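# Quadruped arm moves foam block from desk to low shelf

## Task

Pick up the small foam block sitting on the desk that stands behind the stacked cartons, and set it on top of the low shelf. At the end the cartons must still be stacked where they were, the low shelf must be standing upright, and the furniture must be roughly where it began. The robot must not fall or finish with its trunk tipped.

## Robot and tools

Robot: a four-legged walker of about 40 kg with one six-joint arm and a gripper (one fixed jaw, one moving jaw) mounted on the front of its trunk. The trunk is 0.85 m long and stands 0.5 m high. With the arm stowed, folded back on the trunk, the robot reaches 0.55 m ahead of the base origin, 0.60 m behind it and 0.25 m to each side. It turns about that origin. Cameras: front_camera, rear_camera (504x504) and hand_camera (644x476).

Frames: the base frame sits on the floor midway between the four feet, x forward, y left, z up, in metres. It follows the feet, not a twisted trunk. The odometry frame is the base frame as it stood at scene start; base_odometry reports x, y and heading (rad, positive left, -3.142 to 3.142) there, and its error grows with each step.

Tool move: every argument except cameras is part of one action; all its motions begin together. Arguments:
- base: an object with exactly one key, all relative offsets from where the robot last reported itself. forward_m (-3 to 3 m, negative = backward), left_m (-1.5 to 1.5 m, sideways, negative = right), turn_rad (-3 to 3 rad, positive = left). Walks under 0.03 m or turns under 0.035 rad are skipped yet report done.
- joints: an object of absolute targets by name. Trunk: height_m 0.41 to 0.59 (start 0.5), roll_rad -0.58 to 0.58 (positive drops right side), pitch_rad -0.523 to 0.523 (positive drops nose), yaw_rad -0.98 to 0.98 (positive left). Settings: obstacle_padding_m 0 to 0.5 (start 0.075, floor 0.02), avoid_obstacles 0 or 1 (0 lets walks run into things). Arm, radians: arm_sh0_rad -2.617 to 3.141 (positive swings left), arm_sh1_rad -3.141 to 0.523 (negative lifts; -3.14 stowed), arm_el0_rad 0 to 3.141 (2.98 stowed; below about 0.4 unreachable), arm_el1_rad -2.792 to 2.792, arm_wr0_rad -1.832 to 1.832 (positive tips hand down), arm_wr1_rad -2.879 to 2.879. jaw_rad -1.57 (wide) to 0 (shut). jaw_torque_nm 1 to 11 (start 5.5, about 47 N at the tips; 11 gives about 93 N).
- target: one list of seven numbers [x, y, z, qw, qx, qy, qz], an absolute hand pose in the base frame as it stands when the action starts, position in metres plus a unit quaternion. When target is given, joints may only carry the trunk values, the two settings, jaw_rad and jaw_torque_nm; arm joints alongside it get the call refused.
- speed: hand speed in m/s, 0.05 to 0.5 (default 0.25), allowed only with target.
- speeds: per-action top speeds keyed forward_m (0.1 to 0.6 m/s), left_m (0.1 to 0.4), turn_rad (0.1 to 1 rad/s).
- cameras: list of camera names, or all; [] means no images.
An unknown key makes a call invalid; an out-of-range number gets it refused. After a refusal, or a stop during a call, the remaining move, wait and finished_scene calls in that reply are dropped. A move with no action just reports everything.

Other tools: wait(seconds 0 to 10) lets the scene run and reports. zoom_image(camera, region [x0, y0, x1, y1] pixels, at most 504x504) enlarges part of that camera's latest image. read_manual gives URDF licence texts only. finished_scene(scene) closes the scene irreversibly; the goal must then hold without the robot.

Result lines: robot_state (standing, stepping, fault, limp, fallen). base_status, joint_status, hand_status: done, off_target (resting short, may still push), contact_stop (no progress ~3 s; not necessarily a touch), time_out; brackets show progress. A stop in one arm joint halts all six; likewise for the four trunk values. hand and hand_x_m..hand_yaw_rad: hand point pose in the base frame (4 cm behind jaw tips, 2 cm above the fixed jaw face; at zero attitude it points ahead with the moving jaw on top). jaw_holding: yes when the jaw stalls well short of its target. hand_force_n / hand_force_up_n: estimated outside force; noise up to about 15 N at rest, 25 moving, 30 to 40 with the arm stowed or straight; a held load reads negative upward. arm_stopped_by: own_body, joint_end, out_of_reach, force, fault, unknown, nothing. hand_to_target_m (-1 if none). base_stopped_by: obstacle, contact, unknown, nothing. nearest_obstacle_m and bearing (9 and 0 mean none). feet_on_floor. on_its_own lists uncommanded acts, but not balance steps; compare odometry and joints between results.

Behaviour: a target pose persists until a new target or arm joint targets, holding its place in the room while the body moves and pushing on if blocked. The hand travels straight and will not slow for obstacles, so hits can be hard. Walks stop near seen obstacles and never detour; tables, overhangs and thin items are often unseen, and the arm, once unstowed, is unguarded. Trunk moves do not stop if they drive the arm into the floor. The arm gives about 60 N (40 N sideways) and carries up to 5 kg. Grip items from above, inserted at least two thirds of their width into the jaws; narrow items near the tips. If a grasped item will not lift, open the jaw or lower the hand 1 to 2 cm.

Avoid: falling (no recovery), dropping or flinging the block, slamming or shoving the cartons, shelf or desk, knocking the stack, and leaving roll_rad or pitch_rad nonzero at the end. The robot keeps executing the last command while the operator is thinking.

Each tool is called after ">>>" as name(argument=value, ...) on one line, values as JSON.

## Session

>>> move()

Scene clock: 0.00 s.
base_odometry: x=-0.001 y=+0.000 heading=+0.000
base_status: not commanded
joint_positions: height_m=+0.499 roll_rad=-0.001 pitch_rad=+0.005 yaw_rad=+0.003 obstacle_padding_m=+0.075 avoid_obstacles=+1.000 arm_sh0_rad=+0.000 arm_sh1_rad=-3.141 arm_el0_rad=+2.981 arm_el1_rad=+0.000 arm_wr0_rad=+0.000 arm_wr1_rad=+0.000 jaw_rad=-0.001 jaw_torque_nm=+5.500
joint_status: not commanded
robot_state: standing
hand_x_m: 0.503
hand_y_m: 0.000
hand_z_m: 0.854
hand_roll_rad: -0.003
hand_pitch_rad: -0.154
hand_yaw_rad: 0.002
jaw_holding: no
hand_force_n: 4
hand_force_up_n: 1
base_stopped_by: nothing
nearest_obstacle_m: 9.00
nearest_obstacle_bearing_rad: 0.00
arm_stopped_by: nothing
hand_to_target_m: -1.000
feet_on_floor: stepping
hand: x=+0.5027 y=+0.0004 z=+0.8537 quat_wxyz=(+0.997, -0.001, -0.077, +0.001) (m; base frame)
hand_status: not commanded
pictures: front_camera, hand_camera, rear_camera

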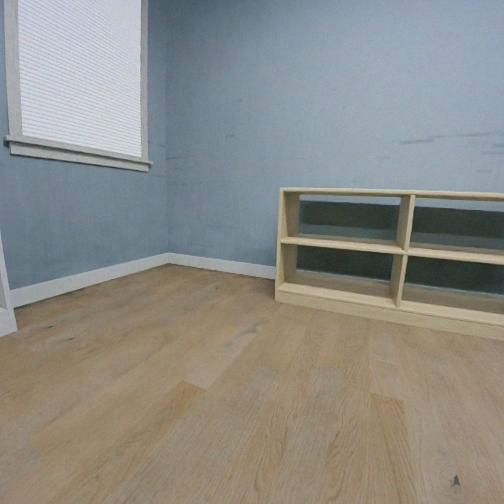

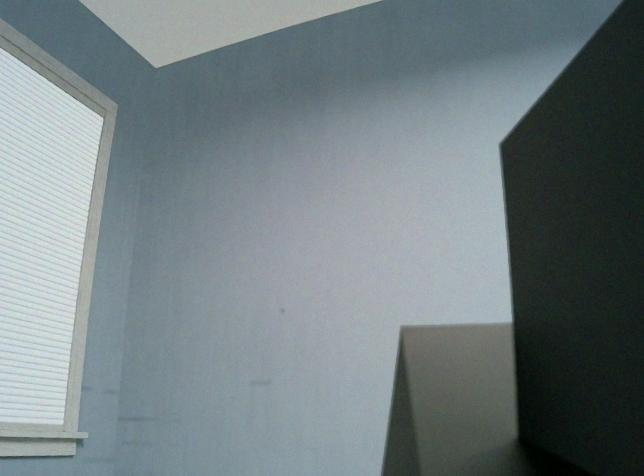

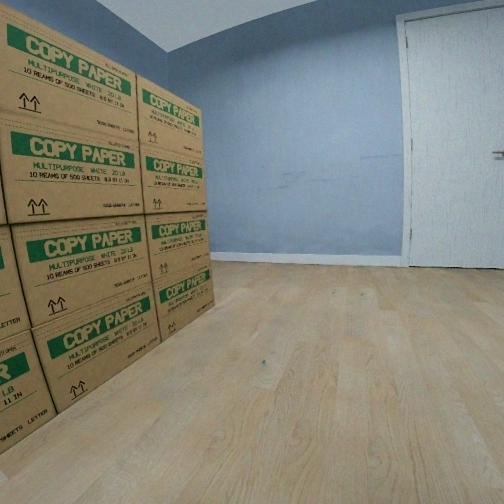

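>>> move(base={"turn_rad": -1.57})

Scene clock: 18.70 s.
move: done
base_odometry: x=+0.000 y=+0.001 heading=-1.574
base_status: done
joint_positions: height_m=+0.499 roll_rad=-0.004 pitch_rad=+0.007 yaw_rad=+0.012 obstacle_padding_m=+0.075 avoid_obstacles=+1.000 arm_sh0_rad=-0.002 arm_sh1_rad=-3.139 arm_el0_rad=+2.982 arm_el1_rad=+0.000 arm_wr0_rad=+0.001 arm_wr1_rad=+0.000 jaw_rad=-0.001 jaw_torque_nm=+5.500
robot_state: standing
hand_x_m: 0.502
hand_y_m: 0.004
hand_z_m: 0.851
hand_roll_rad: -0.006
hand_pitch_rad: -0.148
hand_yaw_rad: 0.009
jaw_holding: no
hand_force_n: 6
hand_force_up_n: 1
base_stopped_by: nothing
nearest_obstacle_m: 0.33
nearest_obstacle_bearing_rad: -0.58
arm_stopped_by: nothing
hand_to_target_m: -1.000
feet_on_floor: fl fr hl hr
hand: x=+0.5017 y=+0.0045 z=+0.8508 quat_wxyz=(+0.997, -0.003, -0.074, +0.004) (m; base frame)
pictures: front_camera, hand_camera, rear_camera

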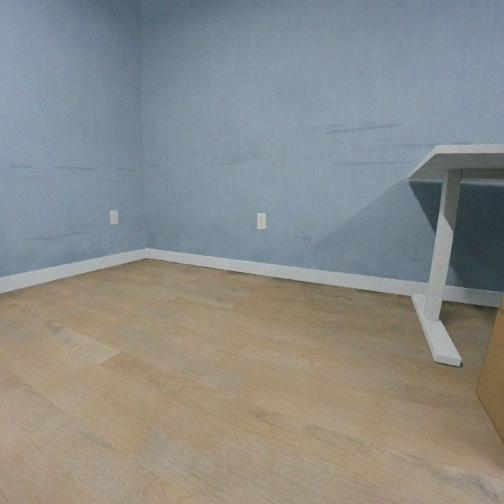

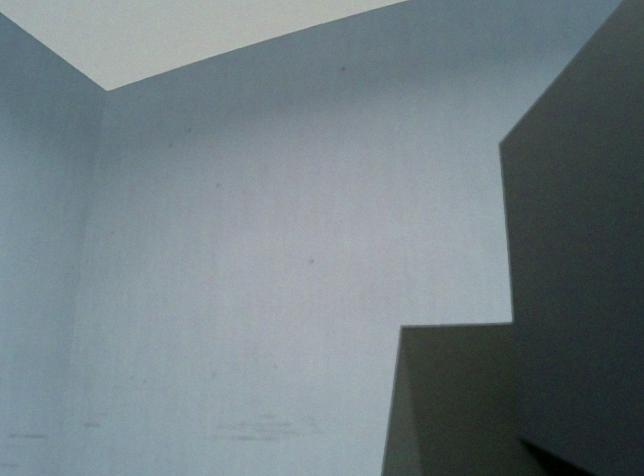

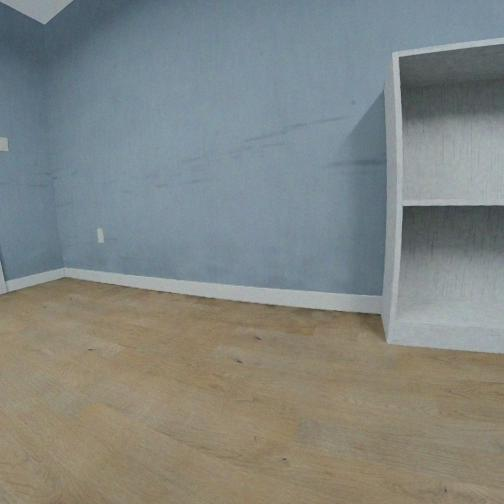

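>>> move(base={"forward_m": 1.45}, cameras=["front_camera"])

>>> move(base={"turn_rad": -1.95}, cameras=["front_camera","rear_camera"])

Scene clock: 31.70 s.
move: done
base_odometry: x=-0.001 y=-1.450 heading=-1.575
base_status: done
joint_positions: height_m=+0.498 roll_rad=-0.017 pitch_rad=+0.004 yaw_rad=+0.004 obstacle_padding_m=+0.075 avoid_obstacles=+1.000 arm_sh0_rad=+0.001 arm_sh1_rad=-3.137 arm_el0_rad=+2.978 arm_el1_rad=+0.000 arm_wr0_rad=+0.001 arm_wr1_rad=+0.000 jaw_rad=-0.001 jaw_torque_nm=+5.500
robot_state: standing
hand_x_m: 0.499
hand_y_m: 0.005
hand_z_m: 0.854
hand_roll_rad: -0.019
hand_pitch_rad: -0.152
hand_yaw_rad: 0.006
jaw_holding: no
hand_force_n: 7
hand_force_up_n: 3
base_stopped_by: nothing
nearest_obstacle_m: 0.08
nearest_obstacle_bearing_rad: -0.37
arm_stopped_by: nothing
hand_to_target_m: -1.000
feet_on_floor: fl fr hl hr
hand: x=+0.4989 y=+0.0049 z=+0.8536 quat_wxyz=(+0.997, -0.009, -0.076, +0.002) (m; base frame)
pictures: front_camera

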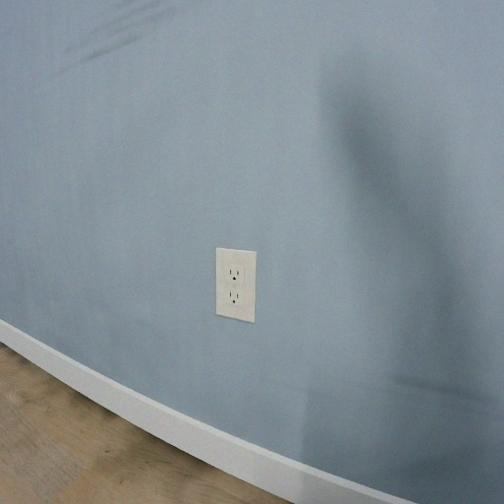

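Scene clock: 35.87 s.
move: done
base_odometry: x=-0.002 y=-1.450 heading=+2.752
base_status: done
joint_positions: height_m=+0.498 roll_rad=-0.009 pitch_rad=-0.004 yaw_rad=+0.016 obstacle_padding_m=+0.075 avoid_obstacles=+1.000 arm_sh0_rad=-0.002 arm_sh1_rad=-3.138 arm_el0_rad=+2.979 arm_el1_rad=+0.000 arm_wr0_rad=+0.002 arm_wr1_rad=+0.000 jaw_rad=-0.001 jaw_torque_nm=+5.500
robot_state: standing
hand_x_m: 0.498
hand_y_m: 0.010
hand_z_m: 0.858
hand_roll_rad: -0.011
hand_pitch_rad: -0.160
hand_yaw_rad: 0.014
jaw_holding: no
hand_force_n: 7
hand_force_up_n: 3
base_stopped_by: nothing
nearest_obstacle_m: 0.16
nearest_obstacle_bearing_rad: 0.40
arm_stopped_by: nothing
hand_to_target_m: -1.000
feet_on_floor: fl fr hl hr
hand: x=+0.4981 y=+0.0103 z=+0.8581 quat_wxyz=(+0.997, -0.005, -0.080, +0.006) (m; base frame)
pictures: front_camera, rear_camera

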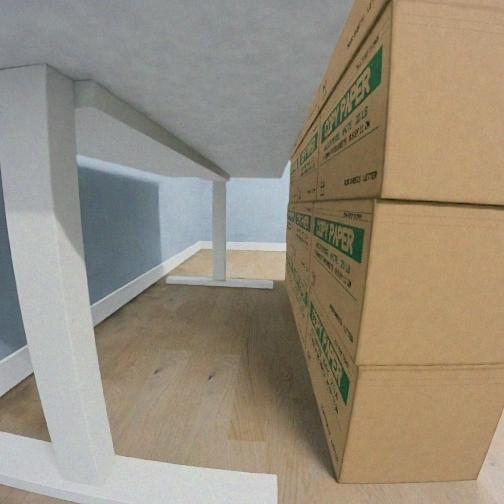

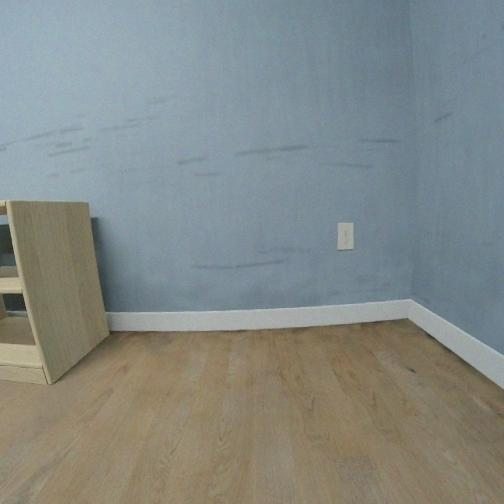

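>>> move(base={"left_m": 0.36}, joints={"arm_sh1_rad": -2.0, "arm_el0_rad": 1.75, "arm_wr0_rad": 1.0, "jaw_rad": -1.3, "obstacle_padding_m": 0.03}, speeds={"left_m": 0.3}, cameras=["front_camera", "hand_camera"])

Scene clock: 42.87 s.
move: done
base_odometry: x=-0.139 y=-1.787 heading=+2.754
base_status: done
joint_positions: height_m=+0.499 roll_rad=-0.012 pitch_rad=-0.003 yaw_rad=+0.005 obstacle_padding_m=+0.030 avoid_obstacles=+1.000 arm_sh0_rad=-0.003 arm_sh1_rad=-1.997 arm_el0_rad=+1.749 arm_el1_rad=-0.001 arm_wr0_rad=+0.997 arm_wr1_rad=+0.000 jaw_rad=-1.301 jaw_torque_nm=+5.500
joint_status: all done
robot_state: standing
hand_x_m: 0.611
hand_y_m: 0.005
hand_z_m: 1.036
hand_roll_rad: -0.019
hand_pitch_rad: 0.746
hand_yaw_rad: -0.013
jaw_holding: no
hand_force_n: 3
hand_force_up_n: 0
base_stopped_by: nothing
nearest_obstacle_m: 0.07
nearest_obstacle_bearing_rad: 1.43
arm_stopped_by: nothing
hand_to_target_m: -1.000
feet_on_floor: fl fr hl hr
hand: x=+0.6112 y=+0.0050 z=+1.0361 quat_wxyz=(+0.931, -0.007, +0.364, -0.002) (m; base frame)
pictures: front_camera, hand_camera

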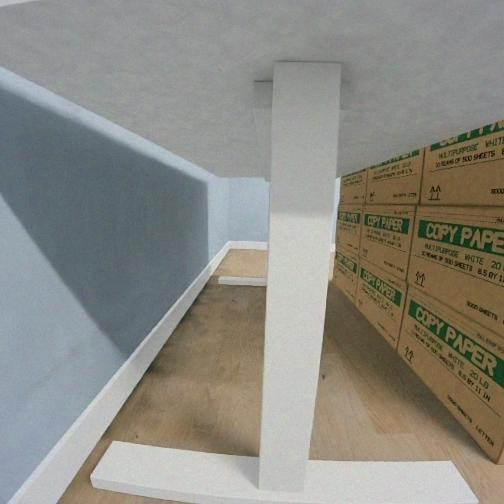

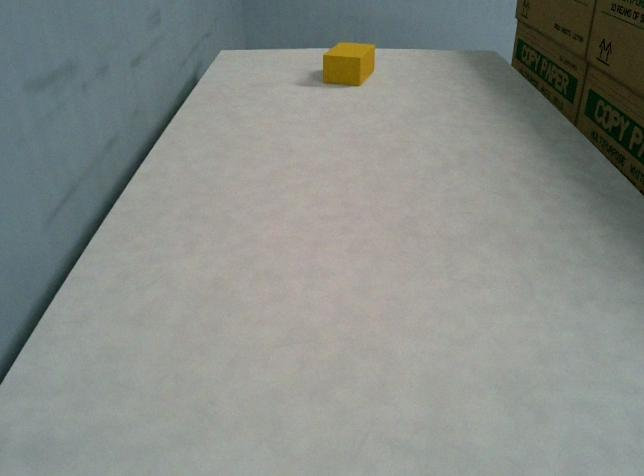

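>>> move(base={"left_m": -1.38}, joints={"arm_sh0_rad": 0, "arm_sh1_rad": -3.14, "arm_el0_rad": 2.98, "arm_el1_rad": 0, "arm_wr0_rad": 0, "arm_wr1_rad": 0, "jaw_rad": 0}, cameras=["front_camera"])

>>> move(base={"forward_m": 2.75}, joints={"obstacle_padding_m": 0.06}, cameras=["front_camera", "rear_camera"])

Scene clock: 69.30 s.
move: done
base_odometry: x=+0.383 y=-0.508 heading=+2.751
base_status: done
joint_positions: height_m=+0.499 roll_rad=-0.003 pitch_rad=+0.006 yaw_rad=+0.006 obstacle_padding_m=+0.030 avoid_obstacles=+1.000 arm_sh0_rad=+0.001 arm_sh1_rad=-3.138 arm_el0_rad=+2.978 arm_el1_rad=+0.001 arm_wr0_rad=+0.000 arm_wr1_rad=+0.000 jaw_rad=-0.001 jaw_torque_nm=+5.500
joint_status: all done
robot_state: standing
hand_x_m: 0.500
hand_y_m: 0.005
hand_z_m: 0.854
hand_roll_rad: -0.004
hand_pitch_rad: -0.153
hand_yaw_rad: 0.006
jaw_holding: no
hand_force_n: 4
hand_force_up_n: 1
base_stopped_by: nothing
nearest_obstacle_m: 0.37
nearest_obstacle_bearing_rad: 0.58
arm_stopped_by: nothing
hand_to_target_m: -1.000
feet_on_floor: fl fr hl hr
hand: x=+0.4999 y=+0.0054 z=+0.8537 quat_wxyz=(+0.997, -0.002, -0.076, +0.003) (m; base frame)
pictures: front_camera

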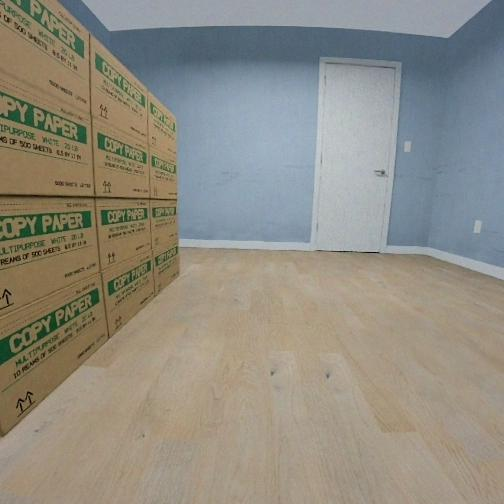

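Scene clock: 77.63 s.
move: contact_stop
base_odometry: x=-2.024 y=+0.498 heading=+2.753
base_status: forward_m contact_stop (by the robot's own estimate: +2.608 of +2.750)
joint_positions: height_m=+0.499 roll_rad=-0.010 pitch_rad=-0.003 yaw_rad=+0.002 obstacle_padding_m=+0.060 avoid_obstacles=+1.000 arm_sh0_rad=+0.002 arm_sh1_rad=-3.138 arm_el0_rad=+2.979 arm_el1_rad=+0.001 arm_wr0_rad=+0.000 arm_wr1_rad=+0.000 jaw_rad=-0.001 jaw_torque_nm=+5.500
joint_status: all done
robot_state: standing
hand_x_m: 0.500
hand_y_m: 0.003
hand_z_m: 0.858
hand_roll_rad: -0.011
hand_pitch_rad: -0.161
hand_yaw_rad: 0.004
jaw_holding: no
hand_force_n: 4
hand_force_up_n: 1
base_stopped_by: obstacle
nearest_obstacle_m: 0.07
nearest_obstacle_bearing_rad: -0.14
arm_stopped_by: nothing
hand_to_target_m: -1.000
feet_on_floor: fl fr hl hr
hand: x=+0.5002 y=+0.0030 z=+0.8581 quat_wxyz=(+0.997, -0.005, -0.080, +0.002) (m; base frame)
pictures: front_camera, rear_camera

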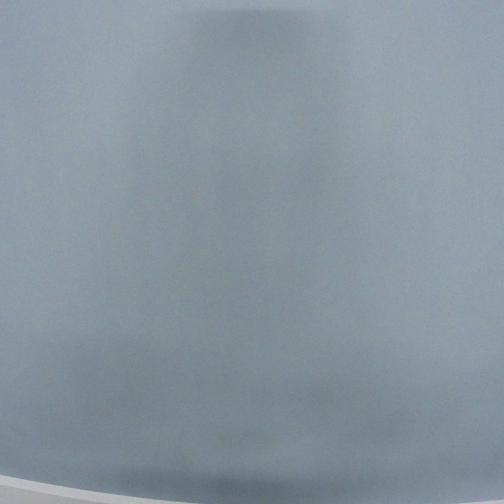

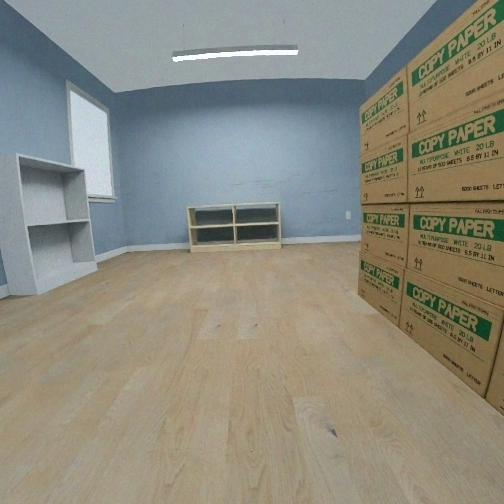

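>>> move(base={"turn_rad": 1.57}, joints={"obstacle_padding_m": 0.03}, cameras=["front_camera"])

Scene clock: 97.70 s.
move: done
base_odometry: x=-2.024 y=+0.499 heading=-1.955
base_status: done
joint_positions: height_m=+0.498 roll_rad=-0.009 pitch_rad=+0.012 yaw_rad=-0.012 obstacle_padding_m=+0.030 avoid_obstacles=+1.000 arm_sh0_rad=+0.004 arm_sh1_rad=-3.138 arm_el0_rad=+2.978 arm_el1_rad=+0.001 arm_wr0_rad=+0.000 arm_wr1_rad=+0.000 jaw_rad=-0.001 jaw_torque_nm=+5.500
joint_status: all done
robot_state: standing
hand_x_m: 0.500
hand_y_m: -0.002
hand_z_m: 0.851
hand_roll_rad: -0.010
hand_pitch_rad: -0.148
hand_yaw_rad: -0.009
jaw_holding: no
hand_force_n: 2
hand_force_up_n: 1
base_stopped_by: nothing
nearest_obstacle_m: 0.22
nearest_obstacle_bearing_rad: 0.62
arm_stopped_by: nothing
hand_to_target_m: -1.000
feet_on_floor: fl fr hl hr
hand: x=+0.5003 y=-0.0021 z=+0.8507 quat_wxyz=(+0.997, -0.005, -0.074, -0.005) (m; base frame)
pictures: front_camera

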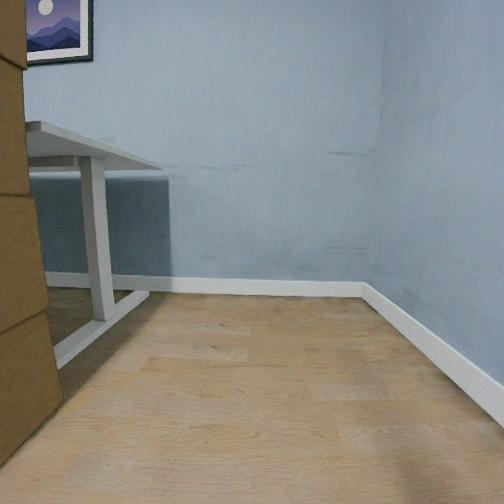

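>>> move(base={"forward_m": 1.03}, cameras=["front_camera"])

>>> move(base={"left_m": 0.08}, cameras=["front_camera"])

>>> move(base={"turn_rad": 0.8}, speeds={"turn_rad": 0.6})

Scene clock: 116.03 s.
move: done
base_odometry: x=-2.414 y=-0.456 heading=-1.956
base_status: done
joint_positions: height_m=+0.498 roll_rad=-0.009 pitch_rad=-0.001 yaw_rad=+0.004 obstacle_padding_m=+0.030 avoid_obstacles=+1.000 arm_sh0_rad=+0.002 arm_sh1_rad=-3.137 arm_el0_rad=+2.980 arm_el1_rad=+0.001 arm_wr0_rad=+0.000 arm_wr1_rad=+0.000 jaw_rad=-0.001 jaw_torque_nm=+5.500
robot_state: standing
hand_x_m: 0.497
hand_y_m: 0.003
hand_z_m: 0.856
hand_roll_rad: -0.010
hand_pitch_rad: -0.157
hand_yaw_rad: 0.006
jaw_holding: no
hand_force_n: 4
hand_force_up_n: 1
base_stopped_by: nothing
nearest_obstacle_m: 0.18
nearest_obstacle_bearing_rad: 2.05
arm_stopped_by: nothing
hand_to_target_m: -1.000
feet_on_floor: fl fr hl hr
hand: x=+0.4969 y=+0.0035 z=+0.8559 quat_wxyz=(+0.997, -0.005, -0.079, +0.002) (m; base frame)
pictures: front_camera

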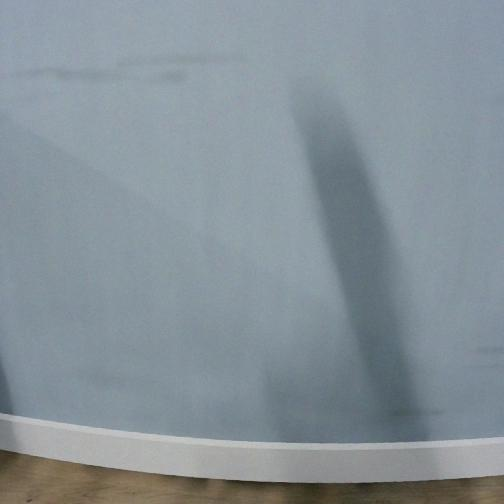

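Scene clock: 117.97 s.
move: done
base_odometry: x=-2.339 y=-0.486 heading=-1.957
base_status: done
joint_positions: height_m=+0.498 roll_rad=-0.010 pitch_rad=+0.000 yaw_rad=+0.007 obstacle_padding_m=+0.030 avoid_obstacles=+1.000 arm_sh0_rad=+0.002 arm_sh1_rad=-3.138 arm_el0_rad=+2.978 arm_el1_rad=+0.001 arm_wr0_rad=+0.000 arm_wr1_rad=+0.000 jaw_rad=-0.001 jaw_torque_nm=+5.500
robot_state: standing
hand_x_m: 0.500
hand_y_m: 0.006
hand_z_m: 0.857
hand_roll_rad: -0.011
hand_pitch_rad: -0.159
hand_yaw_rad: 0.009
jaw_holding: no
hand_force_n: 4
hand_force_up_n: 1
base_stopped_by: nothing
nearest_obstacle_m: 0.10
nearest_obstacle_bearing_rad: 1.90
arm_stopped_by: nothing
hand_to_target_m: -1.000
feet_on_floor: fl fr hl hr
hand: x=+0.4998 y=+0.0061 z=+0.8568 quat_wxyz=(+0.997, -0.005, -0.079, +0.004) (m; base frame)
pictures: front_camera

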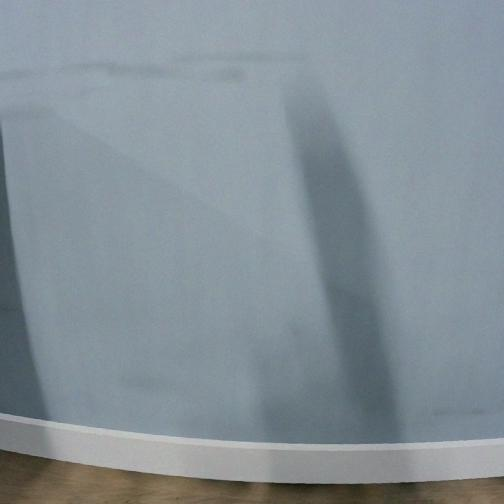

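Scene clock: 120.93 s.
move: done
base_odometry: x=-2.339 y=-0.487 heading=-1.150
base_status: done
joint_positions: height_m=+0.499 roll_rad=-0.005 pitch_rad=+0.005 yaw_rad=-0.009 obstacle_padding_m=+0.030 avoid_obstacles=+1.000 arm_sh0_rad=+0.003 arm_sh1_rad=-3.139 arm_el0_rad=+2.980 arm_el1_rad=+0.001 arm_wr0_rad=+0.000 arm_wr1_rad=+0.000 jaw_rad=-0.001 jaw_torque_nm=+5.500
robot_state: standing
hand_x_m: 0.499
hand_y_m: -0.003
hand_z_m: 0.854
hand_roll_rad: -0.006
hand_pitch_rad: -0.154
hand_yaw_rad: -0.007
jaw_holding: no
hand_force_n: 6
hand_force_up_n: 2
base_stopped_by: nothing
nearest_obstacle_m: 0.04
nearest_obstacle_bearing_rad: 0.21
arm_stopped_by: nothing
hand_to_target_m: -1.000
feet_on_floor: fl fr hl hr
hand: x=+0.4989 y=-0.0030 z=+0.8537 quat_wxyz=(+0.997, -0.003, -0.077, -0.004) (m; base frame)
pictures: front_camera, hand_camera, rear_camera

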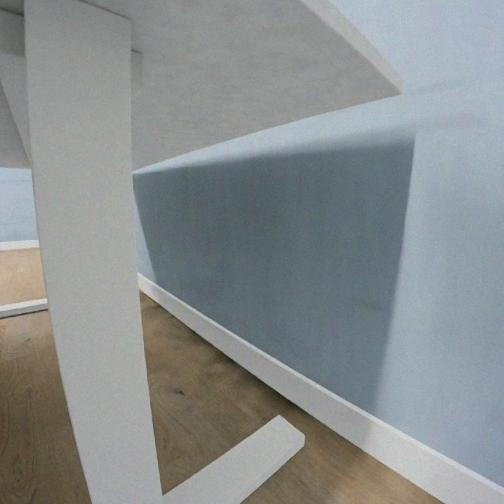

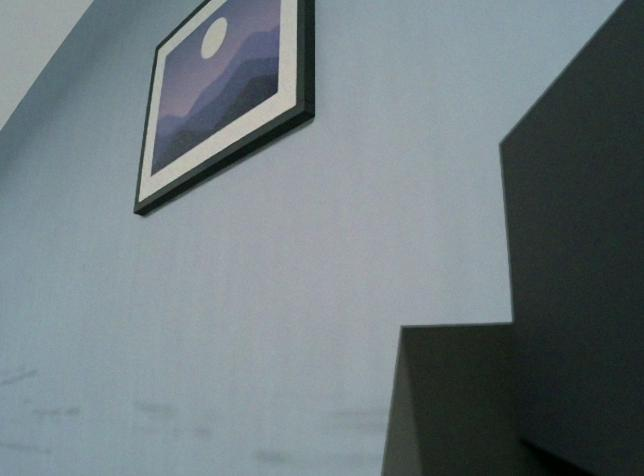

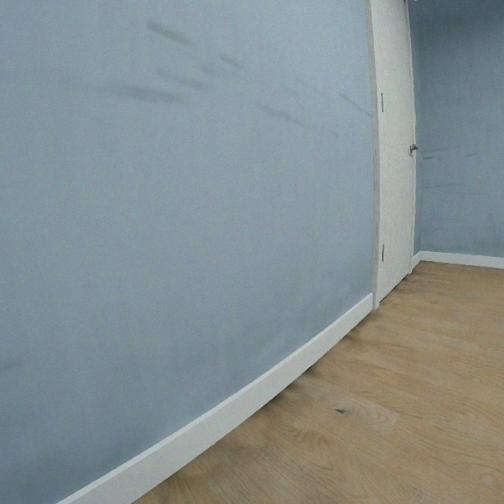

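>>> move(joints={"arm_sh0_rad": 0.4, "arm_sh1_rad": -2.0, "arm_el0_rad": 1.75, "arm_wr0_rad": 1.3, "jaw_rad": -1.3}, cameras=["hand_camera"])

Scene clock: 127.40 s.
move: done
base_odometry: x=-2.340 y=-0.486 heading=-1.150
joint_positions: height_m=+0.499 roll_rad=-0.004 pitch_rad=+0.007 yaw_rad=-0.012 obstacle_padding_m=+0.030 avoid_obstacles=+1.000 arm_sh0_rad=+0.391 arm_sh1_rad=-2.008 arm_el0_rad=+1.762 arm_el1_rad=+0.001 arm_wr0_rad=+1.295 arm_wr1_rad=+0.000 jaw_rad=-1.300 jaw_torque_nm=+5.500
joint_status: all done
robot_state: standing
hand_x_m: 0.544
hand_y_m: 0.115
hand_z_m: 0.990
hand_roll_rad: -0.003
hand_pitch_rad: 1.058
hand_yaw_rad: 0.376
jaw_holding: no
hand_force_n: 2
hand_force_up_n: 0
base_stopped_by: nothing
nearest_obstacle_m: 0.04
nearest_obstacle_bearing_rad: 0.21
arm_stopped_by: nothing
hand_to_target_m: -1.000
feet_on_floor: fl fr hl hr
hand: x=+0.5442 y=+0.1155 z=+0.9903 quat_wxyz=(+0.848, -0.096, +0.495, +0.162) (m; base frame)
pictures: hand_camera

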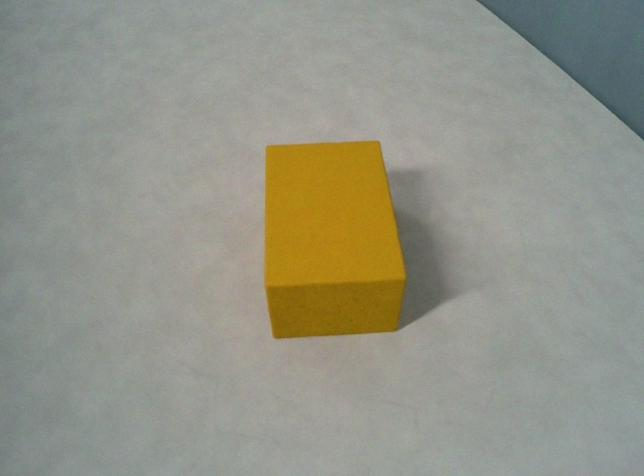

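>>> move(target=[0.734, 0.242, 0.93, 0.596, 0.380, 0.596, -0.380], cameras=["hand_camera"])

Scene clock: 139.43 s.
move: off_target
base_odometry: x=-2.342 y=-0.484 heading=-1.150
joint_positions: height_m=+0.499 roll_rad=-0.003 pitch_rad=+0.006 yaw_rad=-0.014 obstacle_padding_m=+0.030 avoid_obstacles=+1.000 arm_sh0_rad=+0.486 arm_sh1_rad=-0.815 arm_el0_rad=+0.503 arm_el1_rad=-0.003 arm_wr0_rad=+1.827 arm_wr1_rad=+1.597 jaw_rad=-1.301 jaw_torque_nm=+5.500
robot_state: standing
hand_x_m: 0.738
hand_y_m: 0.245
hand_z_m: 0.928
hand_roll_rad: 1.518
hand_pitch_rad: 1.523
hand_yaw_rad: 0.390
jaw_holding: no
hand_force_n: 3
hand_force_up_n: 1
base_stopped_by: nothing
nearest_obstacle_m: 0.04
nearest_obstacle_bearing_rad: 0.21
arm_stopped_by: nothing
hand_to_target_m: 0.003
feet_on_floor: fl fr hl hr
hand: x=+0.7382 y=+0.2447 z=+0.9278 quat_wxyz=(+0.607, +0.391, +0.588, -0.364) (m; base frame)
hand_status: off_target (0.003 m and 2.8 deg from the pose sent, 0.236 m and 90.7 deg at the start)
pictures: hand_camera

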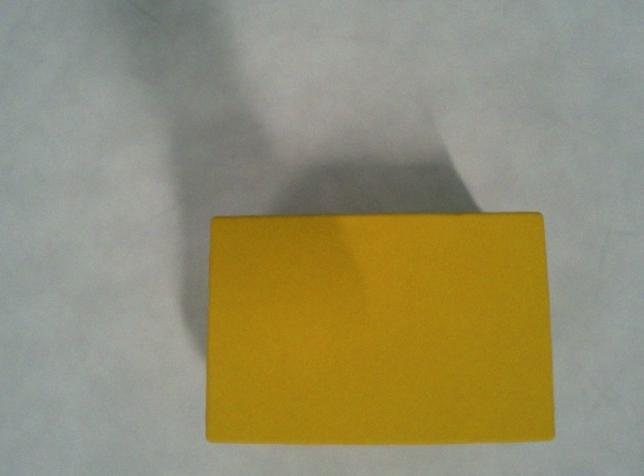

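>>> move(target=[0.745, 0.240, 0.86, 0.596, 0.380, 0.596, -0.380], cameras=["hand_camera"])

Scene clock: 145.43 s.
move: done
base_odometry: x=-2.342 y=-0.484 heading=-1.150
joint_positions: height_m=+0.498 roll_rad=-0.003 pitch_rad=+0.006 yaw_rad=-0.014 obstacle_padding_m=+0.030 avoid_obstacles=+1.000 arm_sh0_rad=+0.472 arm_sh1_rad=-0.859 arm_el0_rad=+0.746 arm_el1_rad=-0.002 arm_wr0_rad=+1.671 arm_wr1_rad=+1.597 jaw_rad=-1.301 jaw_torque_nm=+5.500
robot_state: standing
hand_x_m: 0.750
hand_y_m: 0.242
hand_z_m: 0.862
hand_roll_rad: 1.045
hand_pitch_rad: 1.564
hand_yaw_rad: -0.095
jaw_holding: no
hand_force_n: 2
hand_force_up_n: -1
base_stopped_by: nothing
nearest_obstacle_m: 0.04
nearest_obstacle_bearing_rad: 0.21
arm_stopped_by: nothing
hand_to_target_m: 0.006
feet_on_floor: fl fr hl hr
hand: x=+0.7496 y=+0.2423 z=+0.8621 quat_wxyz=(+0.597, +0.383, +0.593, -0.380) (m; base frame)
hand_status: done (0.006 m and 0.5 deg from the pose sent, 0.068 m and 2.8 deg at the start)
pictures: hand_camera

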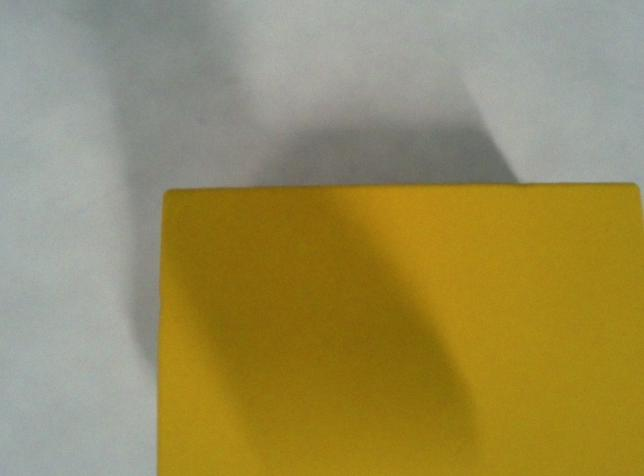

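>>> move(target=[0.748, 0.255, 0.80, 0.596, 0.380, 0.596, -0.380], cameras=["hand_camera"], speed=0.15)

Scene clock: 152.67 s.
move: done
base_odometry: x=-2.342 y=-0.484 heading=-1.150
joint_positions: height_m=+0.499 roll_rad=-0.004 pitch_rad=+0.006 yaw_rad=-0.014 obstacle_padding_m=+0.030 avoid_obstacles=+1.000 arm_sh0_rad=+0.490 arm_sh1_rad=-0.874 arm_el0_rad=+0.919 arm_el1_rad=-0.002 arm_wr0_rad=+1.514 arm_wr1_rad=+1.603 jaw_rad=-1.301 jaw_torque_nm=+5.500
robot_state: standing
hand_x_m: 0.754
hand_y_m: 0.256
hand_z_m: 0.802
hand_roll_rad: 0.824
hand_pitch_rad: 1.566
hand_yaw_rad: -0.304
jaw_holding: no
hand_force_n: 3
hand_force_up_n: -2
base_stopped_by: nothing
nearest_obstacle_m: 0.04
nearest_obstacle_bearing_rad: 0.21
arm_stopped_by: nothing
hand_to_target_m: 0.006
feet_on_floor: fl fr hl hr
hand: x=+0.7538 y=+0.2561 z=+0.8017 quat_wxyz=(+0.599, +0.379, +0.596, -0.378) (m; base frame)
hand_status: done (0.006 m and 0.5 deg from the pose sent, 0.063 m and 0.5 deg at the start)
pictures: hand_camera

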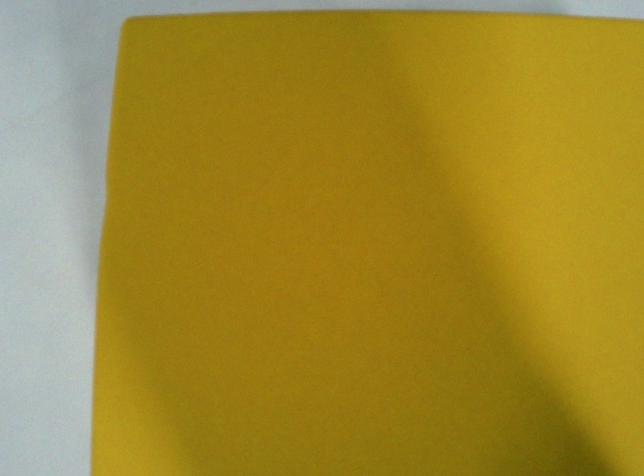

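>>> move(target=[0.749, 0.255, 0.762, 0.596, 0.380, 0.596, -0.380], cameras=[], speed=0.1)

>>> move(joints={"jaw_rad": 0}, cameras=["hand_camera"])

Scene clock: 157.67 s.
move: done
base_odometry: x=-2.342 y=-0.484 heading=-1.150
joint_positions: height_m=+0.499 roll_rad=-0.004 pitch_rad=+0.006 yaw_rad=-0.014 obstacle_padding_m=+0.030 avoid_obstacles=+1.000 arm_sh0_rad=+0.492 arm_sh1_rad=-0.875 arm_el0_rad=+1.018 arm_el1_rad=-0.002 arm_wr0_rad=+1.418 arm_wr1_rad=+1.605 jaw_rad=-1.301 jaw_torque_nm=+5.500
robot_state: standing
hand_x_m: 0.755
hand_y_m: 0.258
hand_z_m: 0.762
hand_roll_rad: 0.603
hand_pitch_rad: 1.567
hand_yaw_rad: -0.524
jaw_holding: no
hand_force_n: 3
hand_force_up_n: -1
base_stopped_by: nothing
nearest_obstacle_m: 0.04
nearest_obstacle_bearing_rad: 0.21
arm_stopped_by: nothing
hand_to_target_m: 0.007
feet_on_floor: fl fr hl hr
hand: x=+0.7550 y=+0.2581 z=+0.7624 quat_wxyz=(+0.599, +0.378, +0.596, -0.378) (m; base frame)
hand_status: done (0.007 m and 0.5 deg from the pose sent, 0.040 m and 0.5 deg at the start)
pictures: none

Scene clock: 161.33 s.
move: contact_stop
base_odometry: x=-2.342 y=-0.484 heading=-1.150
joint_positions: height_m=+0.499 roll_rad=-0.004 pitch_rad=+0.006 yaw_rad=-0.014 obstacle_padding_m=+0.030 avoid_obstacles=+1.000 arm_sh0_rad=+0.489 arm_sh1_rad=-0.894 arm_el0_rad=+1.028 arm_el1_rad=-0.015 arm_wr0_rad=+1.409 arm_wr1_rad=+1.606 jaw_rad=-0.958 jaw_torque_nm=+5.500
joint_status: jaw_rad contact_stop (moved +0.343 of +1.301)
robot_state: standing
hand_x_m: 0.756
hand_y_m: 0.253
hand_z_m: 0.770
hand_roll_rad: 0.898
hand_pitch_rad: 1.545
hand_yaw_rad: -0.231
jaw_holding: yes
hand_force_n: 6
hand_force_up_n: 4
base_stopped_by: nothing
nearest_obstacle_m: 0.04
nearest_obstacle_bearing_rad: 0.21
arm_stopped_by: nothing
hand_to_target_m: 0.011
feet_on_floor: fl fr hl hr
hand: x=+0.7557 y=+0.2533 z=+0.7700 quat_wxyz=(+0.606, +0.381, +0.589, -0.375) (m; base frame)
pictures: hand_camera

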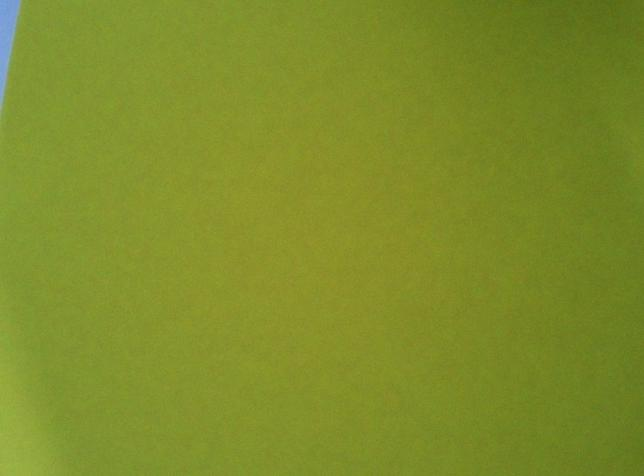

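>>> move(target=[0.749, 0.255, 0.84, 0.596, 0.380, 0.596, -0.380], cameras=["hand_camera"], speed=0.1)

Scene clock: 165.23 s.
move: done
base_odometry: x=-2.342 y=-0.484 heading=-1.150
joint_positions: height_m=+0.498 roll_rad=-0.004 pitch_rad=+0.007 yaw_rad=-0.014 obstacle_padding_m=+0.030 avoid_obstacles=+1.000 arm_sh0_rad=+0.491 arm_sh1_rad=-0.887 arm_el0_rad=+0.848 arm_el1_rad=-0.001 arm_wr0_rad=+1.609 arm_wr1_rad=+1.606 jaw_rad=-0.957 jaw_torque_nm=+5.500
robot_state: standing
hand_x_m: 0.744
hand_y_m: 0.252
hand_z_m: 0.838
hand_roll_rad: -1.244
hand_pitch_rad: 1.563
hand_yaw_rad: -2.373
jaw_holding: yes
hand_force_n: 2
hand_force_up_n: -1
base_stopped_by: nothing
nearest_obstacle_m: 0.04
nearest_obstacle_bearing_rad: 0.21
arm_stopped_by: nothing
hand_to_target_m: 0.006
feet_on_floor: fl fr hl hr
hand: x=+0.7440 y=+0.2520 z=+0.8381 quat_wxyz=(+0.597, +0.376, +0.598, -0.381) (m; base frame)
hand_status: done (0.006 m and 0.6 deg from the pose sent, 0.070 m and 1.5 deg at the start)
pictures: hand_camera

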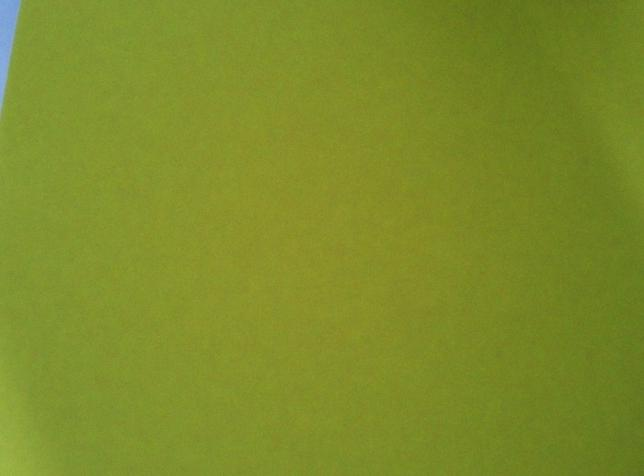

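>>> move(joints={"arm_sh0_rad": 0, "arm_sh1_rad": -2.0, "arm_el0_rad": 1.75, "arm_wr0_rad": 1.2, "arm_wr1_rad": 1.57}, cameras=["hand_camera"])

>>> move(base={"turn_rad": -0.8}, speeds={"turn_rad": 0.6}, cameras=["rear_camera"])

>>> move(base={"forward_m": -1.2}, speeds={"forward_m": 0.5}, cameras=["rear_camera", "hand_camera"])

Scene clock: 183.30 s.
move: done
base_odometry: x=-2.340 y=-0.485 heading=-1.150
joint_positions: height_m=+0.499 roll_rad=-0.003 pitch_rad=+0.007 yaw_rad=-0.011 obstacle_padding_m=+0.030 avoid_obstacles=+1.000 arm_sh0_rad=+0.013 arm_sh1_rad=-1.990 arm_el0_rad=+1.739 arm_el1_rad=+0.002 arm_wr0_rad=+1.206 arm_wr1_rad=+1.577 jaw_rad=-0.957 jaw_torque_nm=+5.500
joint_status: all done
robot_state: standing
hand_x_m: 0.584
hand_y_m: -0.001
hand_z_m: 1.005
hand_roll_rad: 1.573
hand_pitch_rad: 0.963
hand_yaw_rad: -0.002
jaw_holding: yes
hand_force_n: 3
hand_force_up_n: 0
base_stopped_by: nothing
nearest_obstacle_m: 0.04
nearest_obstacle_bearing_rad: 0.21
arm_stopped_by: nothing
hand_to_target_m: -1.000
feet_on_floor: fl fr hl hr
hand: x=+0.5838 y=-0.0005 z=+1.0048 quat_wxyz=(+0.626, +0.628, +0.326, -0.328) (m; base frame)
pictures: hand_camera

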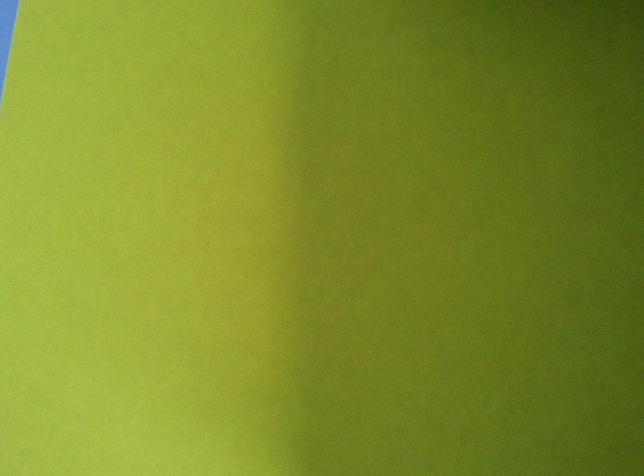

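Scene clock: 186.23 s.
move: done
base_odometry: x=-2.341 y=-0.484 heading=-1.957
base_status: done
joint_positions: height_m=+0.498 roll_rad=-0.004 pitch_rad=+0.007 yaw_rad=+0.017 obstacle_padding_m=+0.030 avoid_obstacles=+1.000 arm_sh0_rad=+0.000 arm_sh1_rad=-1.999 arm_el0_rad=+1.752 arm_el1_rad=-0.001 arm_wr0_rad=+1.202 arm_wr1_rad=+1.576 jaw_rad=-0.957 jaw_torque_nm=+5.500
robot_state: standing
hand_x_m: 0.582
hand_y_m: 0.010
hand_z_m: 1.002
hand_roll_rad: 1.565
hand_pitch_rad: 0.962
hand_yaw_rad: 0.006
jaw_holding: yes
hand_force_n: 2
hand_force_up_n: 0
base_stopped_by: nothing
nearest_obstacle_m: 0.10
nearest_obstacle_bearing_rad: 1.83
arm_stopped_by: nothing
hand_to_target_m: -1.000
feet_on_floor: fl fr hl hr
hand: x=+0.5821 y=+0.0096 z=+1.0019 quat_wxyz=(+0.630, +0.624, +0.330, -0.324) (m; base frame)
pictures: rear_camera

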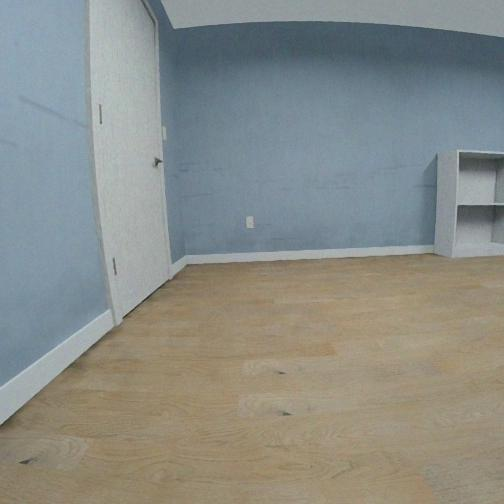

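Scene clock: 190.57 s.
move: done
base_odometry: x=-1.884 y=+0.625 heading=-1.958
base_status: done
joint_positions: height_m=+0.499 roll_rad=-0.007 pitch_rad=+0.007 yaw_rad=+0.007 obstacle_padding_m=+0.030 avoid_obstacles=+1.000 arm_sh0_rad=-0.001 arm_sh1_rad=-2.000 arm_el0_rad=+1.751 arm_el1_rad=-0.002 arm_wr0_rad=+1.201 arm_wr1_rad=+1.576 jaw_rad=-0.957 jaw_torque_nm=+5.500
robot_state: standing
hand_x_m: 0.585
hand_y_m: 0.002
hand_z_m: 1.003
hand_roll_rad: 1.559
hand_pitch_rad: 0.959
hand_yaw_rad: -0.010
jaw_holding: yes
hand_force_n: 1
hand_force_up_n: -1
base_stopped_by: nothing
nearest_obstacle_m: 0.31
nearest_obstacle_bearing_rad: 0.44
arm_stopped_by: nothing
hand_to_target_m: -1.000
feet_on_floor: fl fr hl hr
hand: x=+0.5853 y=+0.0019 z=+1.0034 quat_wxyz=(+0.629, +0.625, +0.325, -0.328) (m; base frame)
pictures: hand_camera, rear_camera

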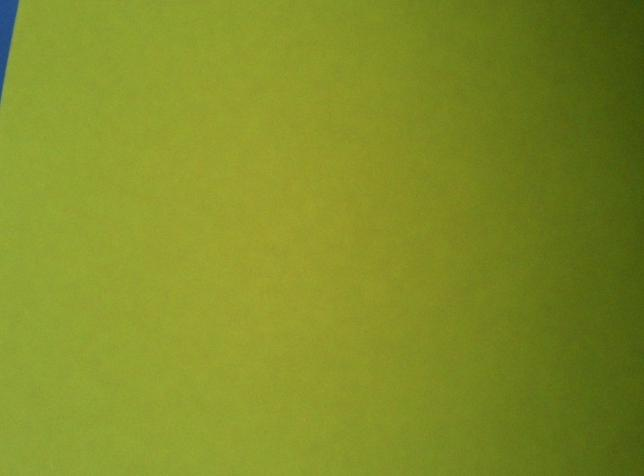

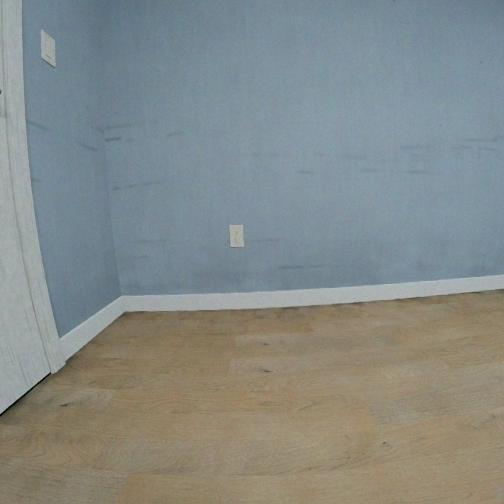

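>>> move(base={"turn_rad": 1.57}, speeds={"turn_rad": 0.8}, cameras=["front_camera"])

>>> move(base={"forward_m": 2.5}, cameras=["front_camera", "hand_camera"])

Scene clock: 196.73 s.
move: done
base_odometry: x=-1.883 y=+0.627 heading=-0.383
base_status: done
joint_positions: height_m=+0.499 roll_rad=-0.006 pitch_rad=+0.001 yaw_rad=-0.006 obstacle_padding_m=+0.030 avoid_obstacles=+1.000 arm_sh0_rad=+0.003 arm_sh1_rad=-1.998 arm_el0_rad=+1.750 arm_el1_rad=+0.000 arm_wr0_rad=+1.200 arm_wr1_rad=+1.576 jaw_rad=-0.957 jaw_torque_nm=+5.500
robot_state: standing
hand_x_m: 0.581
hand_y_m: -0.004
hand_z_m: 1.007
hand_roll_rad: 1.563
hand_pitch_rad: 0.954
hand_yaw_rad: -0.016
jaw_holding: yes
hand_force_n: 3
hand_force_up_n: -1
base_stopped_by: nothing
nearest_obstacle_m: 0.06
nearest_obstacle_bearing_rad: -2.86
arm_stopped_by: nothing
hand_to_target_m: -1.000
feet_on_floor: fl fr hl hr
hand: x=+0.5814 y=-0.0038 z=+1.0065 quat_wxyz=(+0.628, +0.628, +0.321, -0.328) (m; base frame)
pictures: front_camera

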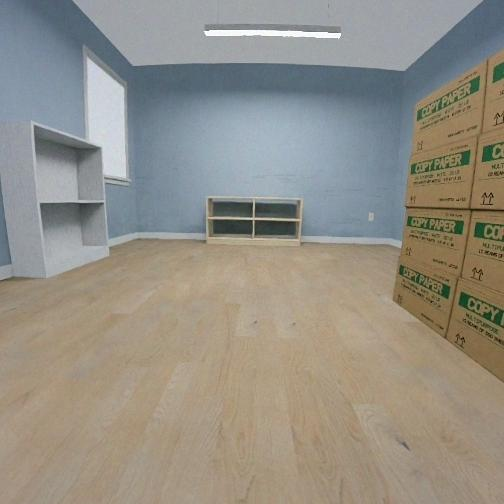

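Scene clock: 203.13 s.
move: done
base_odometry: x=+0.436 y=-0.309 heading=-0.385
base_status: done
joint_positions: height_m=+0.498 roll_rad=+0.001 pitch_rad=+0.003 yaw_rad=+0.004 obstacle_padding_m=+0.030 avoid_obstacles=+1.000 arm_sh0_rad=+0.003 arm_sh1_rad=-1.998 arm_el0_rad=+1.747 arm_el1_rad=-0.001 arm_wr0_rad=+1.199 arm_wr1_rad=+1.575 jaw_rad=-0.957 jaw_torque_nm=+5.500
robot_state: standing
hand_x_m: 0.579
hand_y_m: 0.005
hand_z_m: 1.007
hand_roll_rad: 1.573
hand_pitch_rad: 0.951
hand_yaw_rad: 0.003
jaw_holding: yes
hand_force_n: 3
hand_force_up_n: -1
base_stopped_by: nothing
nearest_obstacle_m: 0.51
nearest_obstacle_bearing_rad: -2.32
arm_stopped_by: nothing
hand_to_target_m: -1.000
feet_on_floor: fl fr hl hr
hand: x=+0.5792 y=+0.0047 z=+1.0066 quat_wxyz=(+0.628, +0.629, +0.324, -0.323) (m; base frame)
pictures: front_camera, hand_camera

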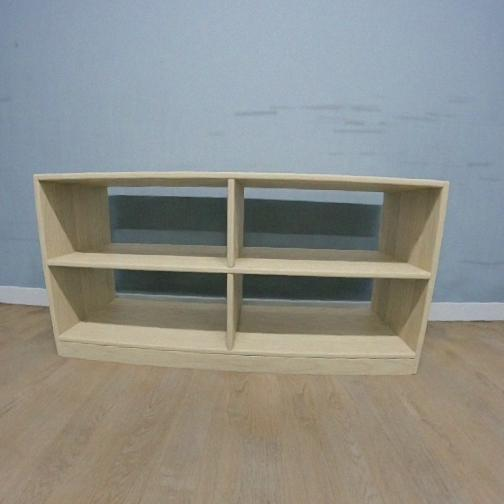

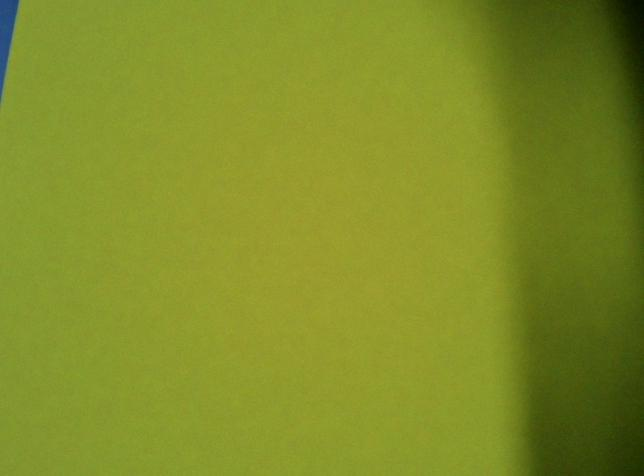

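>>> move(base={"forward_m": 0.5}, speeds={"forward_m": 0.3}, cameras=["front_camera"])

>>> move(target=[0.70, 0.03, 0.85, 0.5, 0.5, 0.5, -0.5], cameras=["front_camera", "hand_camera"])

Scene clock: 214.10 s.
move: done
base_odometry: x=+0.897 y=-0.496 heading=-0.389
base_status: done
joint_positions: height_m=+0.498 roll_rad=+0.009 pitch_rad=+0.004 yaw_rad=+0.006 obstacle_padding_m=+0.030 avoid_obstacles=+1.000 arm_sh0_rad=+0.006 arm_sh1_rad=-1.998 arm_el0_rad=+1.746 arm_el1_rad=+0.000 arm_wr0_rad=+1.199 arm_wr1_rad=+1.575 jaw_rad=-0.957 jaw_torque_nm=+5.500
robot_state: standing
hand_x_m: 0.582
hand_y_m: 0.004
hand_z_m: 1.006
hand_roll_rad: 1.589
hand_pitch_rad: 0.952
hand_yaw_rad: 0.021
jaw_holding: yes
hand_force_n: 1
hand_force_up_n: 0
base_stopped_by: nothing
nearest_obstacle_m: 0.01
nearest_obstacle_bearing_rad: -0.14
arm_stopped_by: nothing
hand_to_target_m: -1.000
feet_on_floor: fl fr hl hr
hand: x=+0.5820 y=+0.0042 z=+1.0062 quat_wxyz=(+0.626, +0.631, +0.328, -0.320) (m; base frame)
pictures: front_camera

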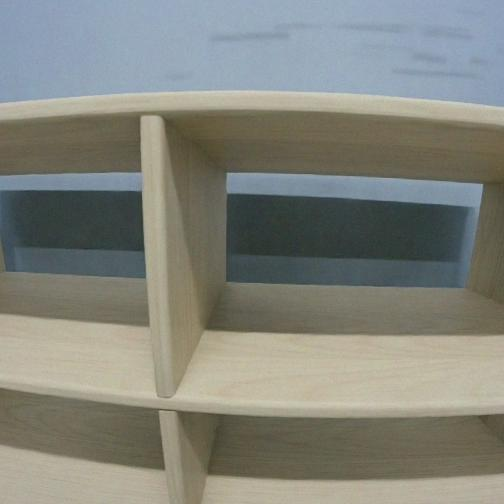

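Scene clock: 216.23 s.
move: done
base_odometry: x=+0.896 y=-0.496 heading=-0.389
joint_positions: height_m=+0.499 roll_rad=+0.005 pitch_rad=+0.005 yaw_rad=+0.004 obstacle_padding_m=+0.030 avoid_obstacles=+1.000 arm_sh0_rad=+0.060 arm_sh1_rad=-1.339 arm_el0_rad=+1.444 arm_el1_rad=-0.005 arm_wr0_rad=+1.465 arm_wr1_rad=+1.630 jaw_rad=-0.957 jaw_torque_nm=+5.500
robot_state: standing
hand_x_m: 0.695
hand_y_m: 0.029
hand_z_m: 0.849
hand_roll_rad: -1.344
hand_pitch_rad: 1.564
hand_yaw_rad: -2.910
jaw_holding: yes
hand_force_n: 1
hand_force_up_n: -1
base_stopped_by: nothing
nearest_obstacle_m: 0.01
nearest_obstacle_bearing_rad: -0.14
arm_stopped_by: nothing
hand_to_target_m: 0.007
feet_on_floor: fl fr hl hr
hand: x=+0.6948 y=+0.0287 z=+0.8490 quat_wxyz=(+0.500, +0.497, +0.502, -0.501) (m; base frame)
hand_status: done (0.007 m and 0.5 deg from the pose sent, 0.197 m and 35.4 deg at the start)
pictures: front_camera, hand_camera

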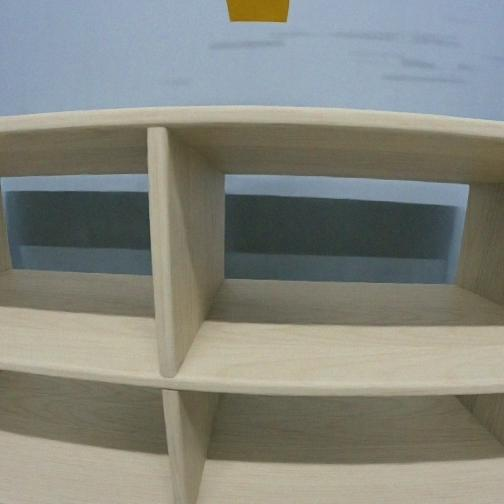

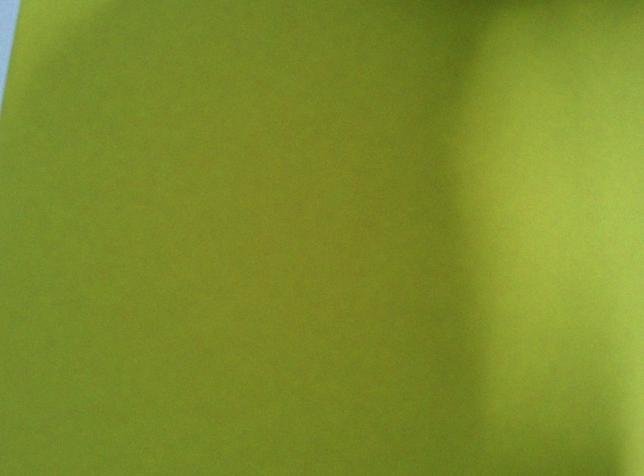

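>>> move(joints={"height_m": 0.57, "pitch_rad": -0.3}, cameras=["front_camera"])

Scene clock: 237.63 s.
move: done
base_odometry: x=+0.903 y=-0.499 heading=-0.389
joint_positions: height_m=+0.566 roll_rad=+0.000 pitch_rad=-0.277 yaw_rad=+0.000 obstacle_padding_m=+0.030 avoid_obstacles=+1.000 arm_sh0_rad=+0.060 arm_sh1_rad=-0.856 arm_el0_rad=+1.533 arm_el1_rad=+0.014 arm_wr0_rad=+1.176 arm_wr1_rad=+1.625 jaw_rad=-0.957 jaw_torque_nm=+5.500
joint_status: all done
robot_state: standing
hand_x_m: 0.689
hand_y_m: 0.031
hand_z_m: 0.850
hand_roll_rad: -0.858
hand_pitch_rad: 1.563
hand_yaw_rad: -2.431
jaw_holding: yes
hand_force_n: 2
hand_force_up_n: -1
base_stopped_by: nothing
nearest_obstacle_m: 0.01
nearest_obstacle_bearing_rad: -0.14
arm_stopped_by: nothing
hand_to_target_m: 0.004
feet_on_floor: fl fr hl hr
hand: x=+0.6894 y=+0.0311 z=+0.8498 quat_wxyz=(+0.499, +0.498, +0.500, -0.503) (m; base frame)
pictures: front_camera

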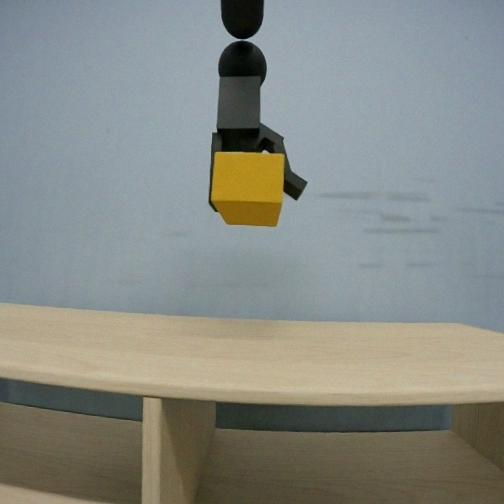

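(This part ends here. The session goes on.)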